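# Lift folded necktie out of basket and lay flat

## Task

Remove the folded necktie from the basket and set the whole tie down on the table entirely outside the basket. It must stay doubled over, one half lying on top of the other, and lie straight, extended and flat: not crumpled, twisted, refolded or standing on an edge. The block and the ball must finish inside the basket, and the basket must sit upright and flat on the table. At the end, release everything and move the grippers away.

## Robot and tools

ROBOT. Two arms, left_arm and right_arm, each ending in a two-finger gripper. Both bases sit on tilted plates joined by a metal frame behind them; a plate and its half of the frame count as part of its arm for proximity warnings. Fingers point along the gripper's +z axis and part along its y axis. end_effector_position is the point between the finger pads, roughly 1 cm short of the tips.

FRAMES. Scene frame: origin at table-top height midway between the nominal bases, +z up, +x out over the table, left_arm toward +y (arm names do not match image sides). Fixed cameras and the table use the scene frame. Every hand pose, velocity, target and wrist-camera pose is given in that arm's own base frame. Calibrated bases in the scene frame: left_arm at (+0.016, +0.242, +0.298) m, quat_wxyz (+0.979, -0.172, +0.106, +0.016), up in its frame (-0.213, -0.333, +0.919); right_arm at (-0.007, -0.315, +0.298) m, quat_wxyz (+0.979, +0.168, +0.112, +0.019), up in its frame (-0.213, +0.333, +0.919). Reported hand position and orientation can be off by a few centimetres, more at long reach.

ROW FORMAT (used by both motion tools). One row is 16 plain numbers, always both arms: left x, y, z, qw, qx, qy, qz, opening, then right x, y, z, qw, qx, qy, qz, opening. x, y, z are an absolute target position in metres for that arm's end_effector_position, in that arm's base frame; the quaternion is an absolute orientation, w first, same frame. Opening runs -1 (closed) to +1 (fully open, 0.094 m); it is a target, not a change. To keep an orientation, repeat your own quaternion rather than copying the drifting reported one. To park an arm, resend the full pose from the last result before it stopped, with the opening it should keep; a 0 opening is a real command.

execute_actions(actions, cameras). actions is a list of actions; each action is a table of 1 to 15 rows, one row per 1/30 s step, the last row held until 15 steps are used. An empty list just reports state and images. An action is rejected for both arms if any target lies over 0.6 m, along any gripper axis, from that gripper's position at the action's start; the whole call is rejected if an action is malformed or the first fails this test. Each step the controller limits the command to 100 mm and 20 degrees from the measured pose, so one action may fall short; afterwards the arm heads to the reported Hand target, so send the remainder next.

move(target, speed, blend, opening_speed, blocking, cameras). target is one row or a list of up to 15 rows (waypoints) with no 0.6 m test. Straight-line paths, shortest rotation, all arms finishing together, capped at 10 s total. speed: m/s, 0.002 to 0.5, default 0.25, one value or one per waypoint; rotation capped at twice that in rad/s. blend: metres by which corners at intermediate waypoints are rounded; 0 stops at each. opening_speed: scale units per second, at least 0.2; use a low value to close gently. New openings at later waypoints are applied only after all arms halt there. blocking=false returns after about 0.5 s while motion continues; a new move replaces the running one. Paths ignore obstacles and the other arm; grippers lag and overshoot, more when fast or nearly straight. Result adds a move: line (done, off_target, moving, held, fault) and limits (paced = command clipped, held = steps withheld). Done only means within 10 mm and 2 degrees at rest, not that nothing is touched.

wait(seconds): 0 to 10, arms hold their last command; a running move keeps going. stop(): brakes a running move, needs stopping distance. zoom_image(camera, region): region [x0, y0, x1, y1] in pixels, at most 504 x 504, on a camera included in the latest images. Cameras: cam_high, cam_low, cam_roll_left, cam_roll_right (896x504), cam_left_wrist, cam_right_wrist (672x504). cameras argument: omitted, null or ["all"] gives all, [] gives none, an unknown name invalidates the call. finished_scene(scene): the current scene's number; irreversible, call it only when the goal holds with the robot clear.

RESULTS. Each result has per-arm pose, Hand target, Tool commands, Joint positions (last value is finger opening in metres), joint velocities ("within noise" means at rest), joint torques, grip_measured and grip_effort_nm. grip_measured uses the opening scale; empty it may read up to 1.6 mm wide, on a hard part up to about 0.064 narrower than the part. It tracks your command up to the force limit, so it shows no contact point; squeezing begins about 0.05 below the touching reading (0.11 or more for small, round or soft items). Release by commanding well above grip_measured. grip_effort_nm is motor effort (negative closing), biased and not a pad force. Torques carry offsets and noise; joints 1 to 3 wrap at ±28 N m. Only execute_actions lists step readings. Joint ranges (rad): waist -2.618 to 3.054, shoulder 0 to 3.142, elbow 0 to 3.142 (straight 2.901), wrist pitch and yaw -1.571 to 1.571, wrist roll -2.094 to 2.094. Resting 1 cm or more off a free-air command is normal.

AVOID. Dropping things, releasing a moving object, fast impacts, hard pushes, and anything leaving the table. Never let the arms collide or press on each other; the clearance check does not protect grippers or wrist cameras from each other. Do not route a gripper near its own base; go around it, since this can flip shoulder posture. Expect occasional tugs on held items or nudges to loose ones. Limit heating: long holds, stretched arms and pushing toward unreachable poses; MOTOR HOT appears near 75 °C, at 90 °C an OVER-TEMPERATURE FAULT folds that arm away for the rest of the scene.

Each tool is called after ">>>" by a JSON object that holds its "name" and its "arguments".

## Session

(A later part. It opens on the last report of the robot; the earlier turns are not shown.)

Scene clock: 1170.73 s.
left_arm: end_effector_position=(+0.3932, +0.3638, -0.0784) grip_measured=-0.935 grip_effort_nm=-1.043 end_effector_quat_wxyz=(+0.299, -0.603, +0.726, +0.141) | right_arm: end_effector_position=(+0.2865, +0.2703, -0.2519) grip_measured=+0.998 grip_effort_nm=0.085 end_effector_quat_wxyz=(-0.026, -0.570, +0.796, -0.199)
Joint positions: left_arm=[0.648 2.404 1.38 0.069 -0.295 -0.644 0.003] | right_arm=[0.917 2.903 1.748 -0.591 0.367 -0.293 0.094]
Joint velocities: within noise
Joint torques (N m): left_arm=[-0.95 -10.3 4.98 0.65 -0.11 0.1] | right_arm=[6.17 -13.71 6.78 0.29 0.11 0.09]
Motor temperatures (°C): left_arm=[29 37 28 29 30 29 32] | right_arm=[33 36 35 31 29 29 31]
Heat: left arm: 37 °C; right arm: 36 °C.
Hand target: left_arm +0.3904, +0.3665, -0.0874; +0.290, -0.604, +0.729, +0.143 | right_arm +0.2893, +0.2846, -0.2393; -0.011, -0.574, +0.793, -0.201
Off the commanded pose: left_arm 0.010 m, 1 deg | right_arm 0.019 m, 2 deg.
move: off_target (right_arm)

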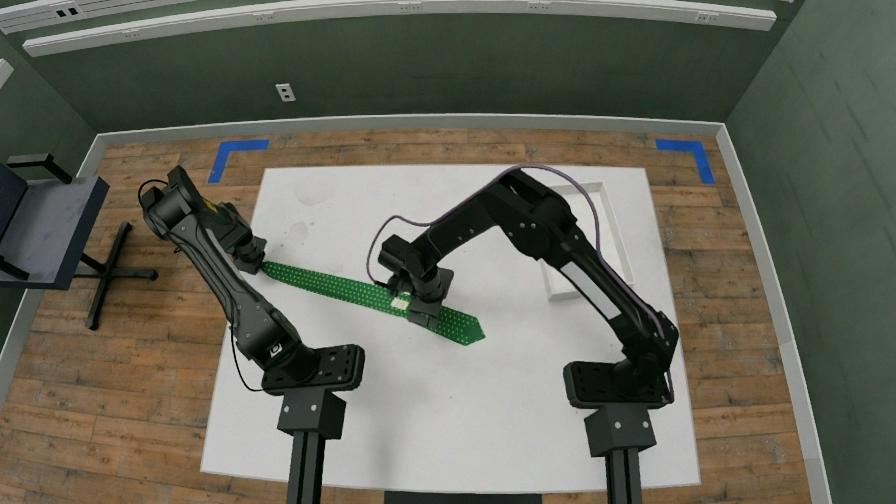

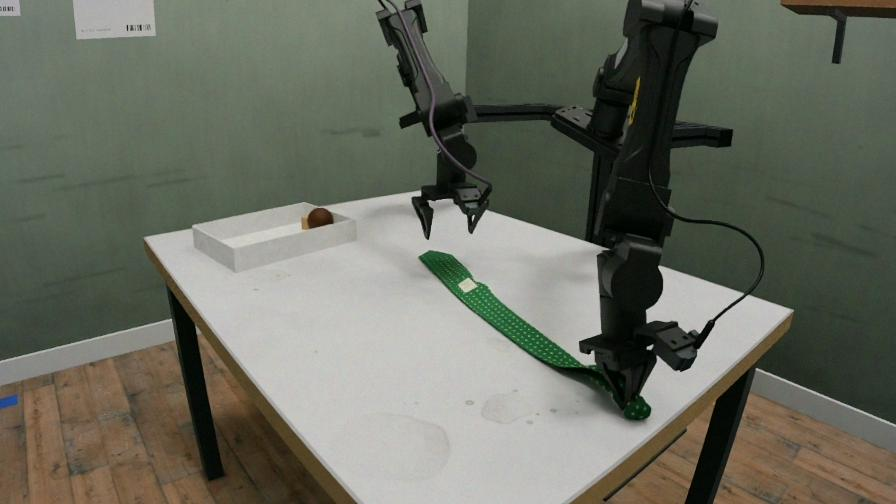

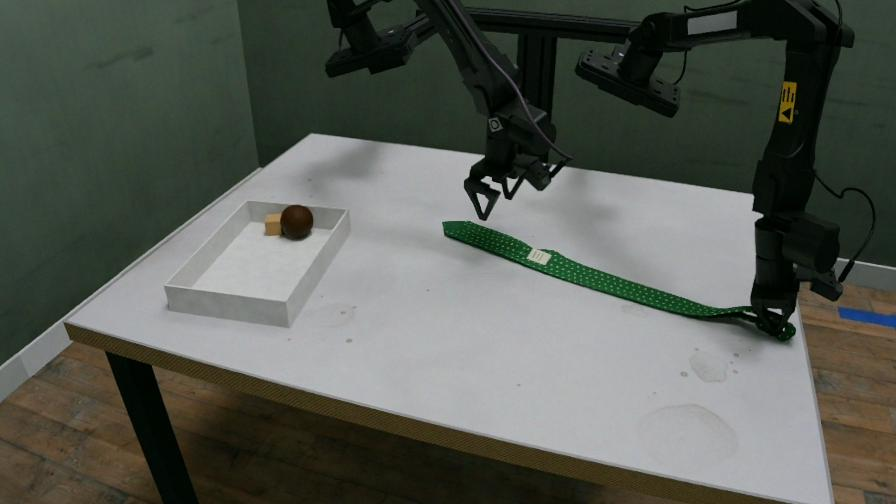

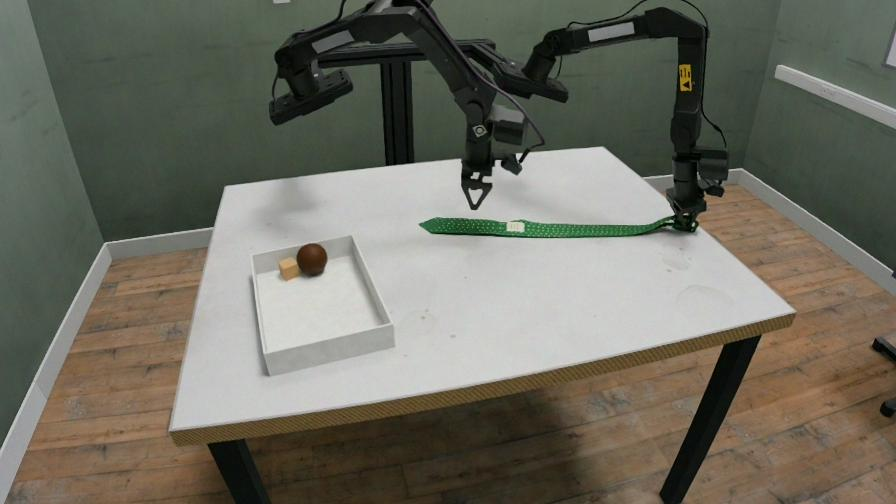

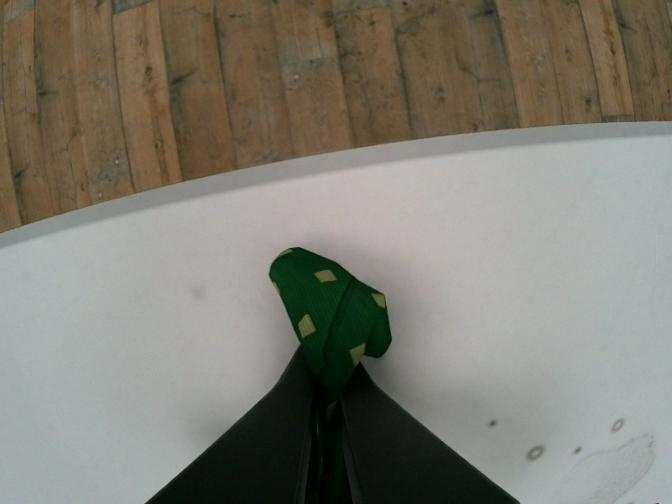

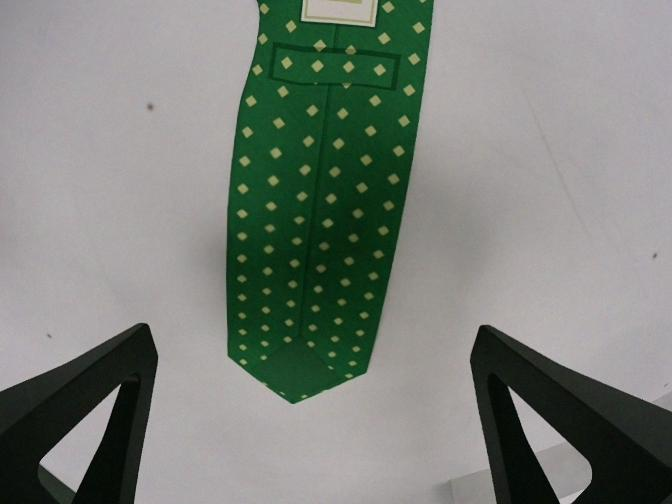

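>>> {"name": "move", "arguments": {"target": [0.3905,0.3667,-0.0877,0.2893,-0.6034,0.7286,0.1435,1,0.2404,0.0315,0.1009,0.0811,-0.1513,0.9674,-0.1848,1], "opening_speed": 1.2, "cameras": ["cam_left_wrist"]}}

Scene clock: 1193.77 s.
left_arm: end_effector_position=(+0.3932, +0.3638, -0.0784) grip_measured=+0.997 grip_effort_nm=0.134 end_effector_quat_wxyz=(+0.299, -0.603, +0.726, +0.141) | right_arm: end_effector_position=(+0.2396, +0.0333, +0.0944) grip_measured=+0.998 grip_effort_nm=0.076 end_effector_quat_wxyz=(+0.078, -0.156, +0.968, -0.183)
Joint positions: left_arm=[0.648 2.404 1.38 0.069 -0.295 -0.644 0.094] | right_arm=[0.422 1.385 0.947 -1.074 0.396 0.09 0.094]
Joint velocities: within noise
Joint torques (N m): left_arm=[-0.94 -10.28 5 0.66 -0.11 0.09] | right_arm=[1.54 -4.92 8.34 0.33 0.06 0.05]
Motor temperatures (°C): left_arm=[29 38 28 29 29 29 32] | right_arm=[33 38 36 31 29 29 31]
Heat: left arm: 38 °C; right arm: 38 °C.
Hand target: left_arm +0.3904, +0.3665, -0.0874; +0.290, -0.604, +0.729, +0.143 | right_arm +0.2404, +0.0315, +0.1008; +0.081, -0.151, +0.968, -0.185
Off the commanded pose: left_arm 0.010 m, 1 deg | right_arm 0.007 m, 1 deg.
move: done
Images, in order (width x height): cam_left_wrist 672x504.

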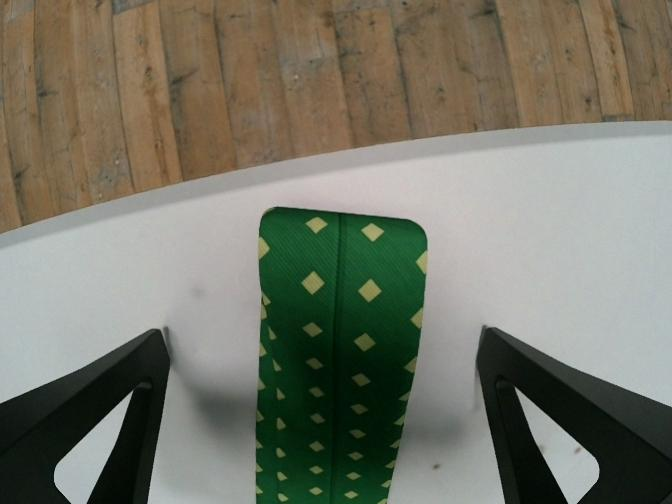

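>>> {"name": "move", "arguments": {"target": [[0.3602,0.317,0.0041,0.2893,-0.6034,0.7286,0.1435,1,0.2404,0.0315,0.1009,0.0811,-0.1513,0.9674,-0.1848,1],[0.3083,0.1813,-0.0,0.2893,-0.6034,0.7286,0.1435,1,0.2404,0.0315,0.1009,0.0811,-0.1513,0.9674,-0.1848,1]], "speed": 0.12}}

Scene clock: 1202.07 s.
left_arm: end_effector_position=(+0.3136, +0.1833, -0.0038) grip_measured=+0.997 grip_effort_nm=0.129 end_effector_quat_wxyz=(+0.289, -0.604, +0.730, +0.137) | right_arm: end_effector_position=(+0.2394, +0.0332, +0.0944) grip_measured=+0.998 grip_effort_nm=0.081 end_effector_quat_wxyz=(+0.077, -0.156, +0.968, -0.183)
Joint positions: left_arm=[0.306 1.76 0.739 -0.073 -0.462 -0.961 0.094] | right_arm=[0.422 1.385 0.947 -1.075 0.396 0.09 0.094]
Joint velocities: within noise
Joint torques (N m): left_arm=[-2.29 -10.36 2.52 0.47 -0.32 -0.12] | right_arm=[1.54 -4.93 8.32 0.35 0.06 0.05]
Motor temperatures (°C): left_arm=[29 38 28 29 30 29 32] | right_arm=[33 36 36 30 29 29 31]
Heat: left arm: 38 °C; right arm: 36 °C.
Hand target: left_arm +0.3085, +0.1815, -0.0001; +0.290, -0.603, +0.729, +0.143 | right_arm +0.2404, +0.0315, +0.1008; +0.081, -0.151, +0.968, -0.185
Off the commanded pose: left_arm 0.007 m, 1 deg | right_arm 0.007 m, 1 deg.
move: done

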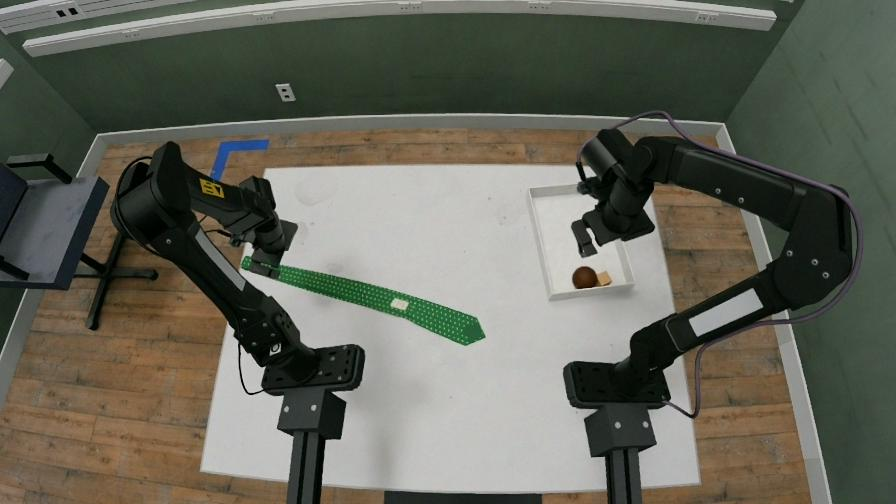

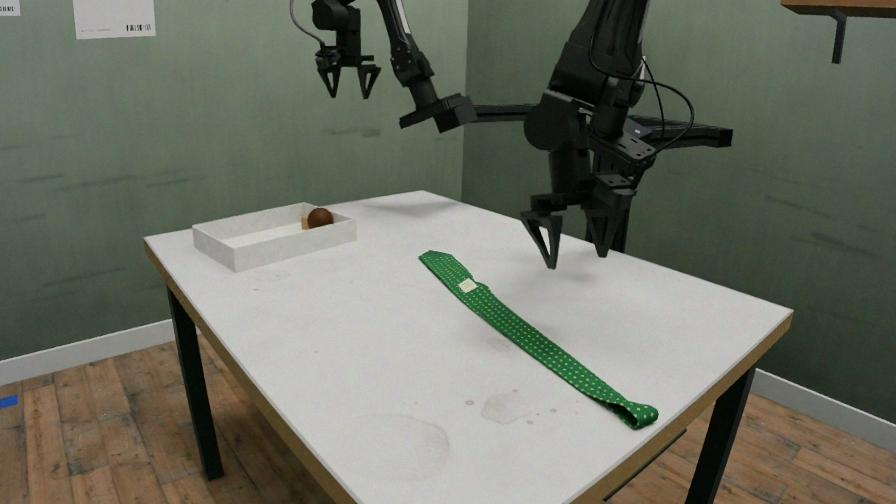

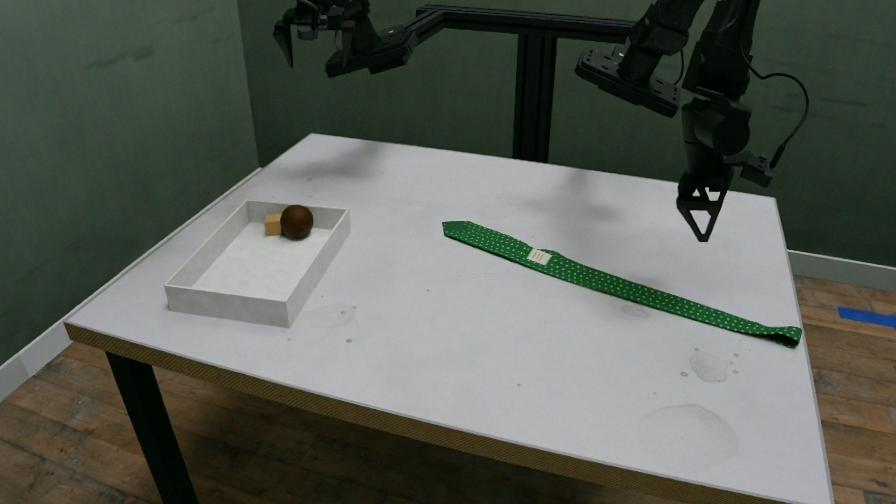

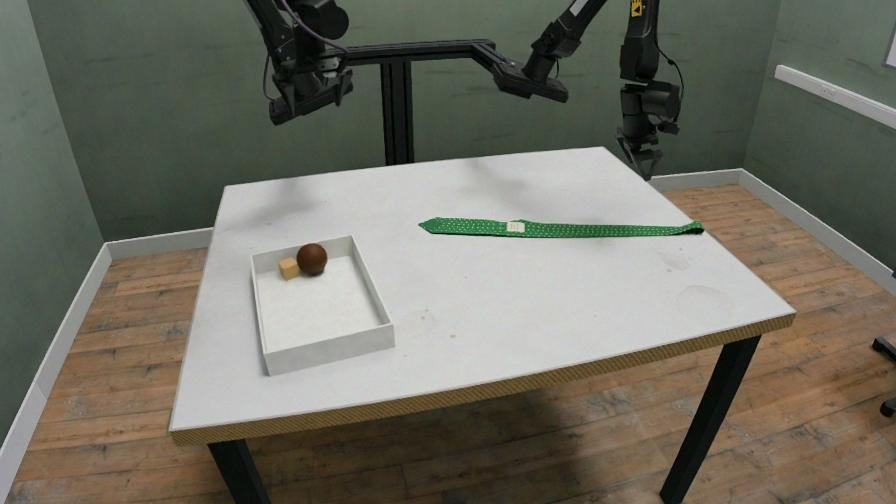

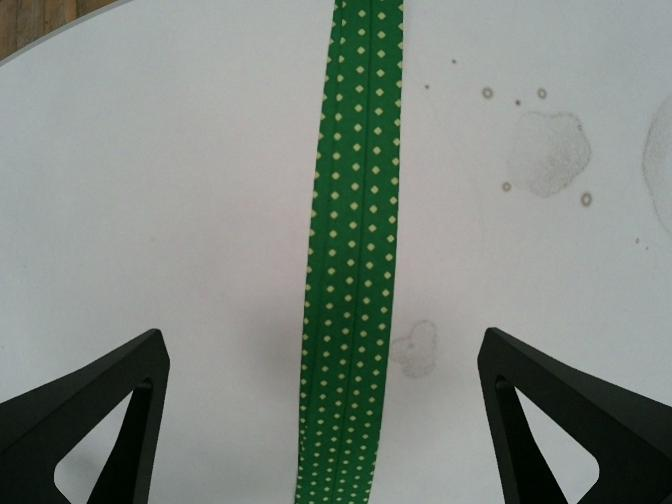

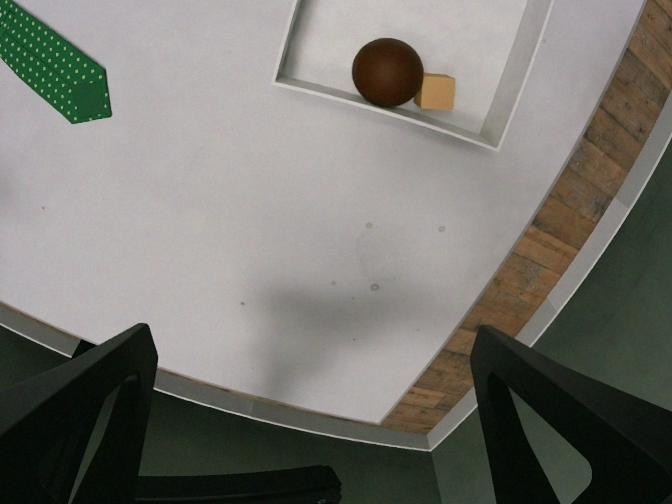

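>>> {"name": "zoom_image", "arguments": {"camera": "cam_low", "region": [580, 360, 720, 460]}}

>>> {"name": "zoom_image", "arguments": {"camera": "cam_roll_left", "region": [730, 290, 850, 380]}}

>>> {"name": "zoom_image", "arguments": {"camera": "cam_high", "region": [220, 230, 310, 300]}}

>>> {"name": "zoom_image", "arguments": {"camera": "cam_roll_right", "region": [650, 190, 750, 260]}}

Scaled by 3.600.

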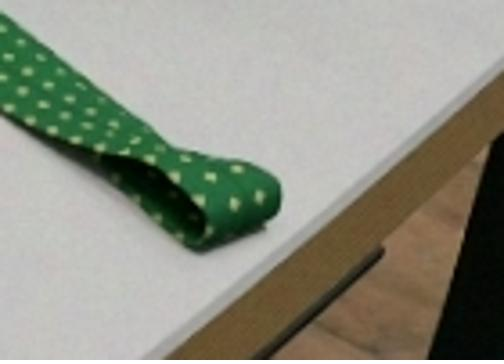

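Scaled by 4.200.

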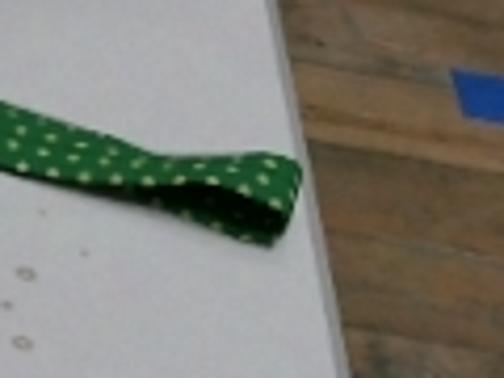

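Scaled by 5.600.

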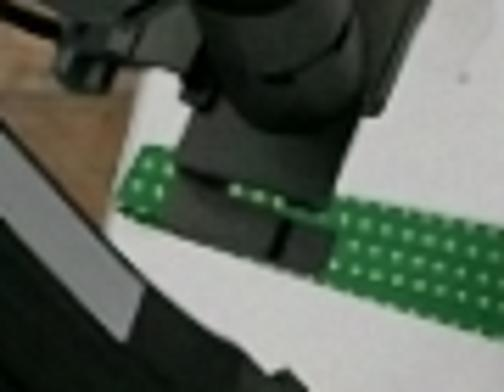

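Scaled by 5.040.

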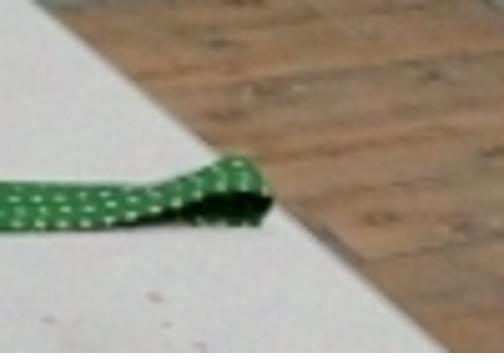

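>>> {"name": "move", "arguments": {"target": [[0.3852,0.3578,-0.0399,0.2893,-0.6034,0.7286,0.1435,-0.5,0.2404,0.0315,0.1009,0.0811,-0.1513,0.9674,-0.1848,0.5],[0.3954,0.3738,-0.084,0.2893,-0.6034,0.7286,0.1435,-0.5,0.2404,0.0315,0.1009,0.0811,-0.1513,0.9674,-0.1848,0.5]], "speed": 0.08, "cameras": ["cam_left_wrist","cam_low"]}}

>>> {"name": "zoom_image", "arguments": {"camera": "cam_low", "region": [580, 340, 720, 460]}}

Scene clock: 1238.93 s.
left_arm: end_effector_position=(+0.3959, +0.3706, -0.0726) grip_measured=-0.497 grip_effort_nm=-0.154 end_effector_quat_wxyz=(+0.293, -0.604, +0.727, +0.144) | right_arm: end_effector_position=(+0.2394, +0.0332, +0.0944) grip_measured=+0.502 grip_effort_nm=-0.134 end_effector_quat_wxyz=(+0.077, -0.156, +0.968, -0.183)
Joint positions: left_arm=[0.654 2.41 1.432 0.011 -0.298 -0.639 0.024] | right_arm=[0.422 1.385 0.947 -1.075 0.396 0.09 0.071]
Joint velocities: within noise
Joint torques (N m): left_arm=[-1.02 -10.07 4.72 0.85 -0.06 0.11] | right_arm=[1.54 -4.92 8.34 0.35 0.06 0.06]
Motor temperatures (°C): left_arm=[29 37 28 29 30 29 31] | right_arm=[33 34 36 30 29 29 30]
Heat: left arm: 37 °C; right arm: 36 °C.
Hand target: left_arm +0.3951, +0.3735, -0.0837; +0.290, -0.604, +0.729, +0.143 | right_arm +0.2404, +0.0315, +0.1008; +0.081, -0.151, +0.968, -0.185
Off the commanded pose: left_arm 0.012 m, 0 deg | right_arm 0.007 m, 1 deg.
move: off_target (left_arm)
Images, in order (width x height): cam_low 896x504, cam_left_wrist 672x504.

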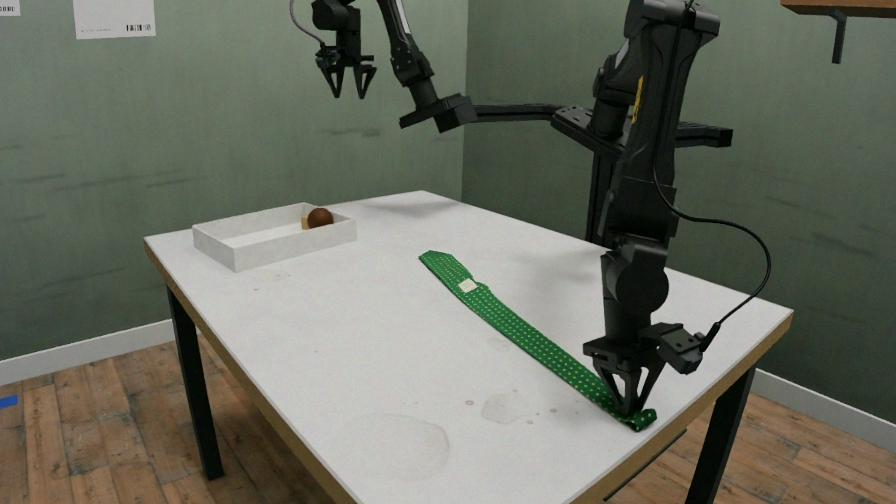

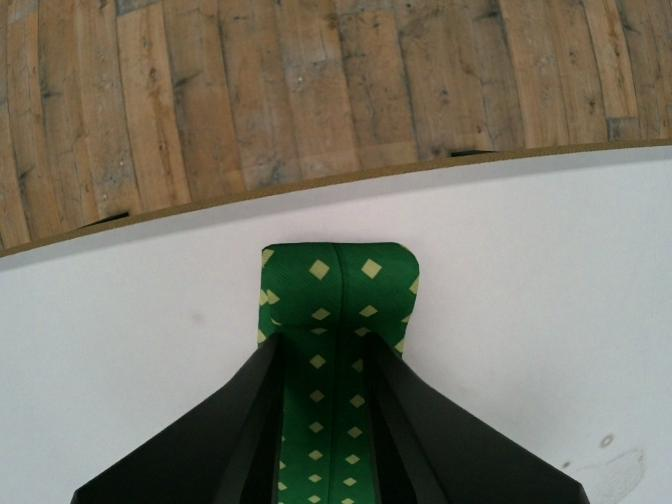

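Scaled by 3.600.

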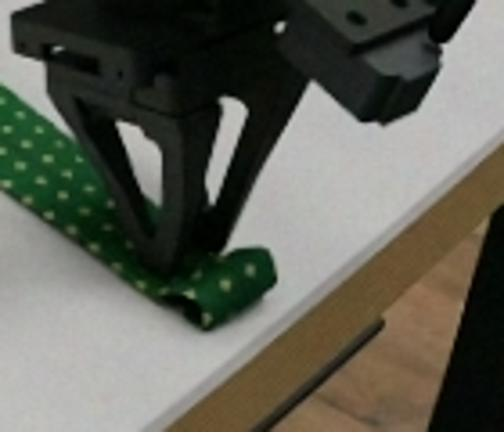

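>>> {"name": "move", "arguments": {"target": [[0.3852,0.3578,-0.0399,0.2893,-0.6034,0.7286,0.1435,-0.5,0.2404,0.0315,0.1009,0.0811,-0.1513,0.9674,-0.1848,0.5],[0.3851,0.3747,-0.0338,0.2893,-0.6034,0.7286,0.1435,-0.5,0.2404,0.0315,0.1009,0.0811,-0.1513,0.9674,-0.1848,0.5],[0.3963,0.3923,-0.0819,0.2893,-0.6034,0.7286,0.1435,-0.5,0.2404,0.0315,0.1009,0.0811,-0.1513,0.9674,-0.1848,0.5]], "speed": 0.08, "cameras": ["cam_left_wrist","cam_low"]}}

>>> {"name": "zoom_image", "arguments": {"camera": "cam_low", "region": [580, 340, 720, 460]}}

>>> {"name": "move", "arguments": {"target": [[0.3851,0.3747,-0.0338,0.2893,-0.6034,0.7286,0.1435,-0.5,0.2404,0.0315,0.1009,0.0811,-0.1513,0.9674,-0.1848,0.5],[0.3083,0.1813,-0.0,0.2893,-0.6034,0.7286,0.1435,-0.5,0.2404,0.0315,0.1009,0.0811,-0.1513,0.9674,-0.1848,0.5]], "speed": 0.12, "blend": 0.02}}

>>> {"name": "zoom_image", "arguments": {"camera": "cam_low", "region": [580, 340, 720, 460]}}

Scene clock: 1250.90 s.
left_arm: end_effector_position=(+0.3973, +0.3883, -0.0660) grip_measured=-0.497 grip_effort_nm=-0.149 end_effector_quat_wxyz=(+0.294, -0.603, +0.727, +0.144) | right_arm: end_effector_position=(+0.2394, +0.0332, +0.0944) grip_measured=+0.502 grip_effort_nm=-0.129 end_effector_quat_wxyz=(+0.077, -0.156, +0.968, -0.183)
Joint positions: left_arm=[0.683 2.427 1.499 -0.029 -0.282 -0.613 0.024] | right_arm=[0.422 1.385 0.947 -1.075 0.396 0.09 0.071]
Joint velocities: within noise
Joint torques (N m): left_arm=[-0.79 -9.54 5.08 0.95 -0.05 0.08] | right_arm=[1.54 -4.92 8.32 0.35 0.07 0.06]
Motor temperatures (°C): left_arm=[29 37 28 29 30 29 31] | right_arm=[32 34 36 30 29 29 30]
Heat: left arm: 37 °C; right arm: 36 °C.
Hand target: left_arm +0.3957, +0.3916, -0.0815; +0.289, -0.604, +0.729, +0.144 | right_arm +0.2404, +0.0315, +0.1008; +0.081, -0.151, +0.968, -0.185
Off the commanded pose: left_arm 0.016 m, 1 deg | right_arm 0.007 m, 1 deg.
move: off_target (left_arm)
Images, in order (width x height): cam_low 896x504, cam_left_wrist 672x504.

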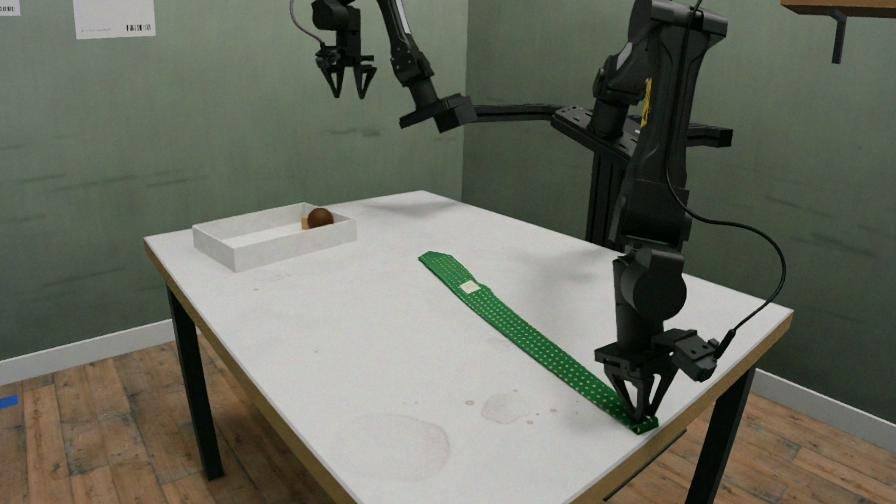

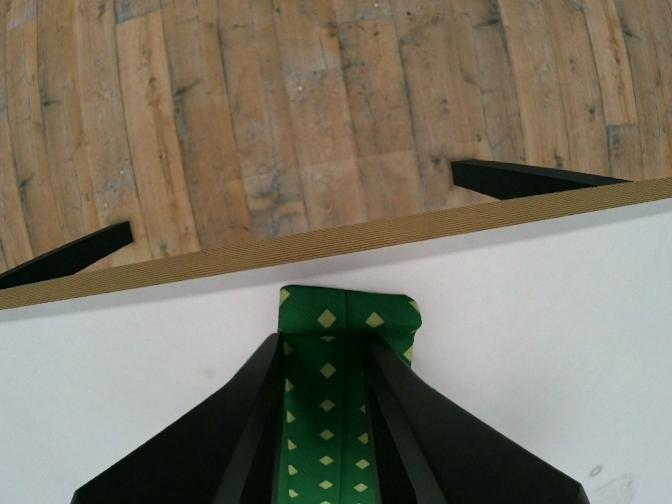

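Scaled by 3.600.

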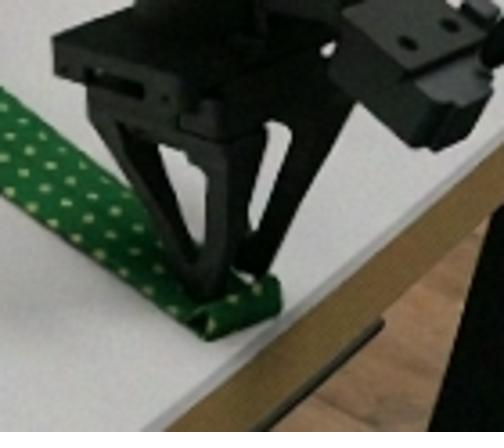

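Scene clock: 1253.83 s.
left_arm: end_effector_position=(+0.3141, +0.1836, -0.0032) grip_measured=-0.497 grip_effort_nm=-0.154 end_effector_quat_wxyz=(+0.291, -0.604, +0.730, +0.136) | right_arm: end_effector_position=(+0.2394, +0.0332, +0.0944) grip_measured=+0.502 grip_effort_nm=-0.134 end_effector_quat_wxyz=(+0.077, -0.156, +0.968, -0.183)
Joint positions: left_arm=[0.306 1.759 0.739 -0.07 -0.462 -0.961 0.024] | right_arm=[0.422 1.385 0.947 -1.075 0.396 0.09 0.071]
Joint velocities: within noise
Joint torques (N m): left_arm=[-2.3 -10.26 2.52 0.5 -0.31 -0.1] | right_arm=[1.54 -4.92 8.32 0.35 0.06 0.06]
Motor temperatures (°C): left_arm=[29 38 28 29 30 29 31] | right_arm=[32 34 36 30 29 29 30]
Heat: left arm: 38 °C; right arm: 36 °C.
Hand target: left_arm +0.3084, +0.1815, -0.0002; +0.290, -0.604, +0.729, +0.144 | right_arm +0.2404, +0.0315, +0.1008; +0.081, -0.151, +0.968, -0.185
Off the commanded pose: left_arm 0.007 m, 1 deg | right_arm 0.007 m, 1 deg.
move: done

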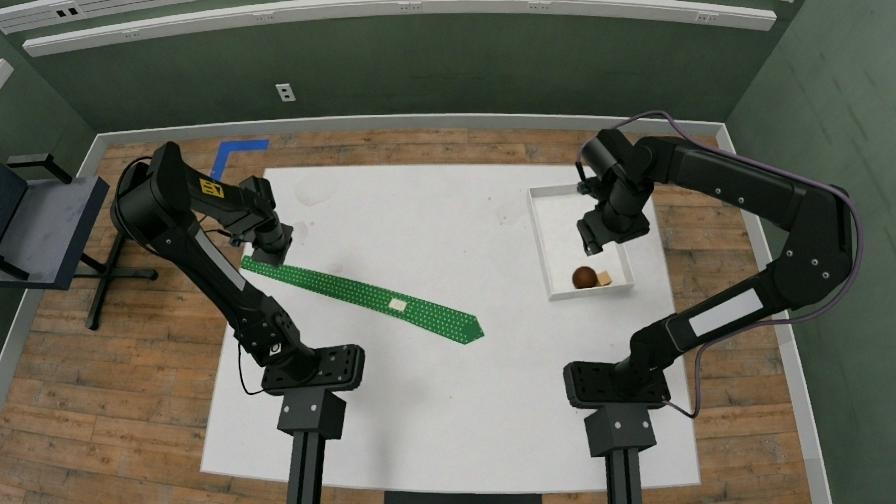

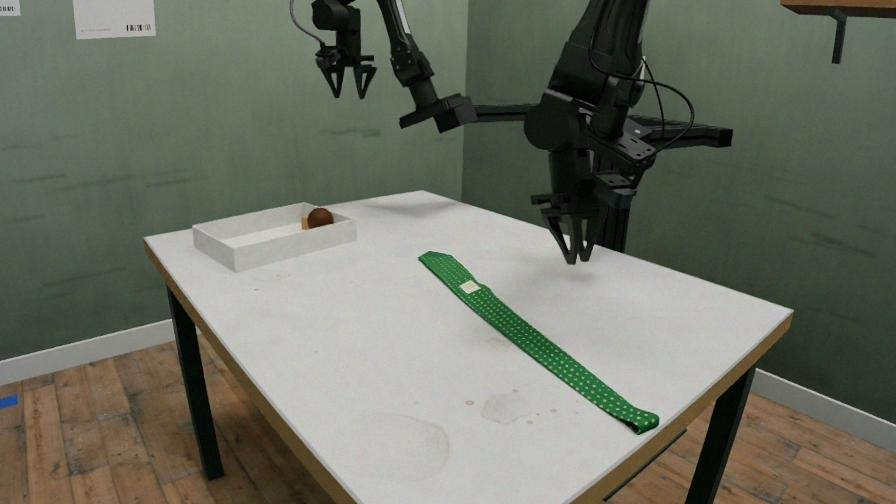

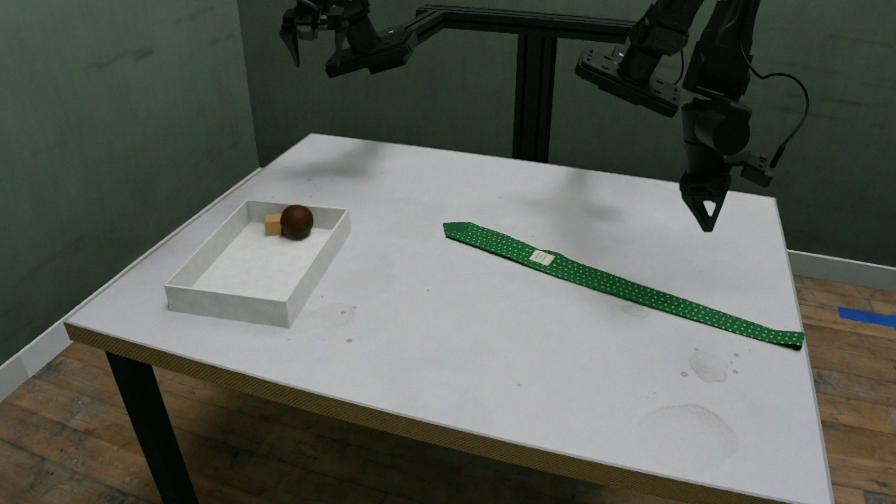

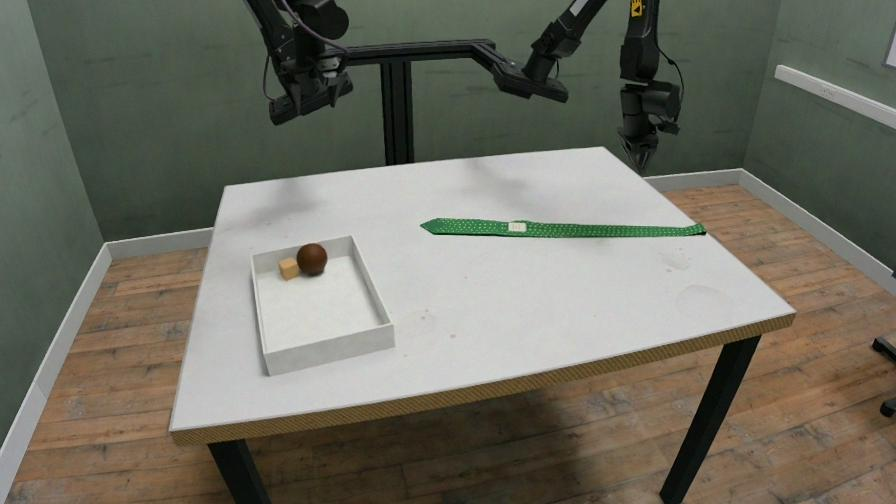

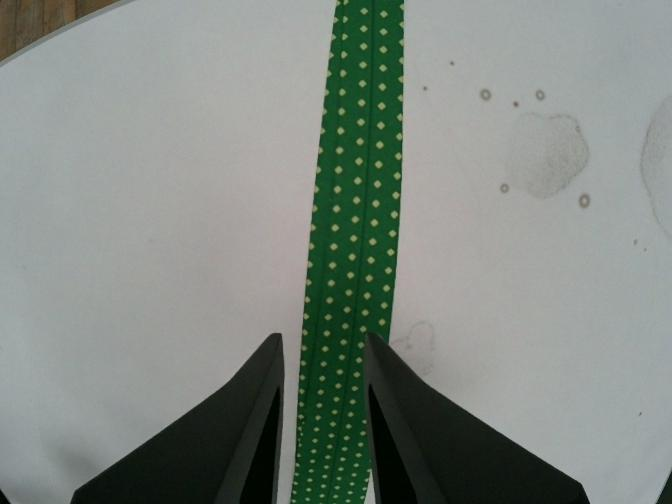

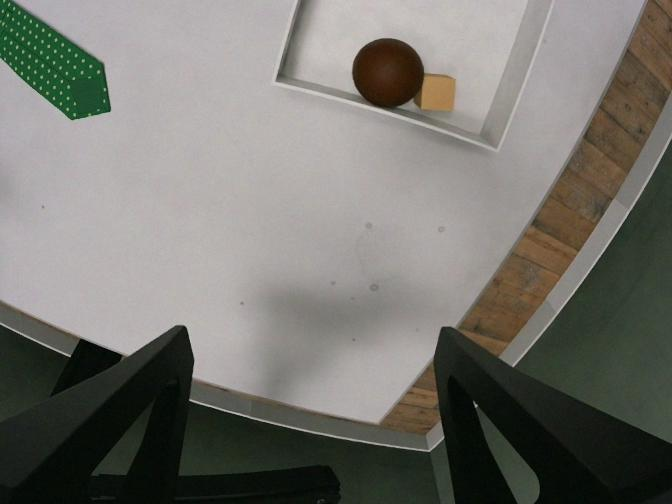

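Scaled by 3.600.

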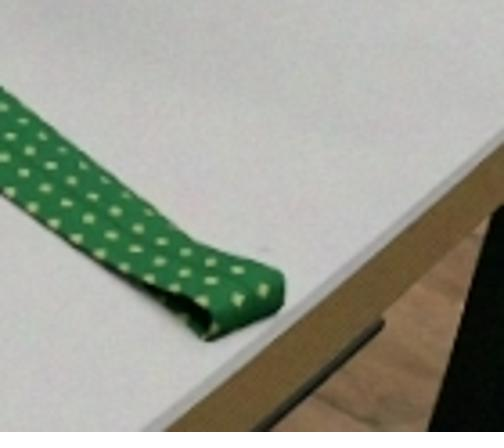

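>>> {"name": "move", "arguments": {"target": [0.2273,0.1508,0.1097,0.2893,-0.6034,0.7286,0.1435,-0.5,0.2404,0.0315,0.1009,0.0811,-0.1513,0.9674,-0.1848,0.5], "speed": 0.2, "cameras": ["cam_high","cam_roll_left"]}}

>>> {"name": "zoom_image", "arguments": {"camera": "cam_high", "region": [220, 230, 310, 300]}}

Scene clock: 1274.07 s.
left_arm: end_effector_position=(+0.2238, +0.1499, +0.0973) grip_measured=-0.497 grip_effort_nm=-0.149 end_effector_quat_wxyz=(+0.277, -0.604, +0.734, +0.142) | right_arm: end_effector_position=(+0.2394, +0.0332, +0.0944) grip_measured=+0.502 grip_effort_nm=-0.134 end_effector_quat_wxyz=(+0.077, -0.156, +0.968, -0.183)
Joint positions: left_arm=[0.279 1.157 0.694 -0.672 -0.475 -0.991 0.024] | right_arm=[0.422 1.385 0.947 -1.075 0.396 0.09 0.071]
Joint velocities: within noise
Joint torques (N m): left_arm=[-1.59 -5.94 8.21 0.41 -0.31 -0.03] | right_arm=[1.52 -4.93 8.34 0.35 0.06 0.05]
Motor temperatures (°C): left_arm=[29 37 28 29 30 29 31] | right_arm=[32 34 36 30 29 29 30]
Heat: left arm: 37 °C; right arm: 36 °C.
Hand target: left_arm +0.2273, +0.1509, +0.1095; +0.290, -0.604, +0.729, +0.143 | right_arm +0.2404, +0.0315, +0.1008; +0.081, -0.151, +0.968, -0.185
Off the commanded pose: left_arm 0.013 m, 2 deg | right_arm 0.007 m, 1 deg.
move: off_target (left_arm)
Images, in order (width x height): cam_high 896x504, cam_roll_left 896x504.

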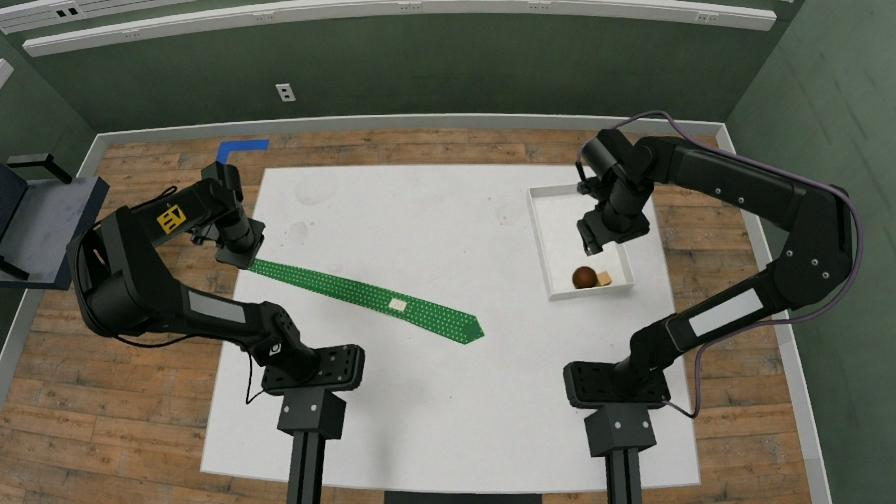

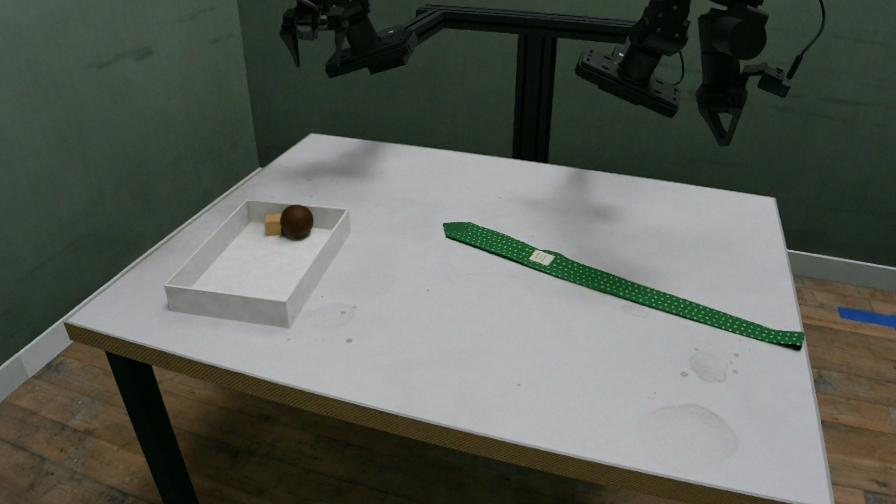

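Scaled by 5.600.

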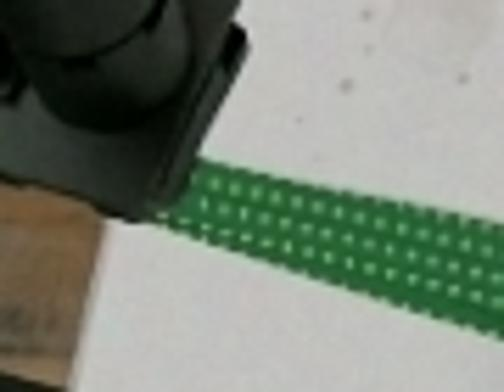

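>>> {"name": "finished_scene", "arguments": {"scene": 1}}

The scene is finished: the task was done.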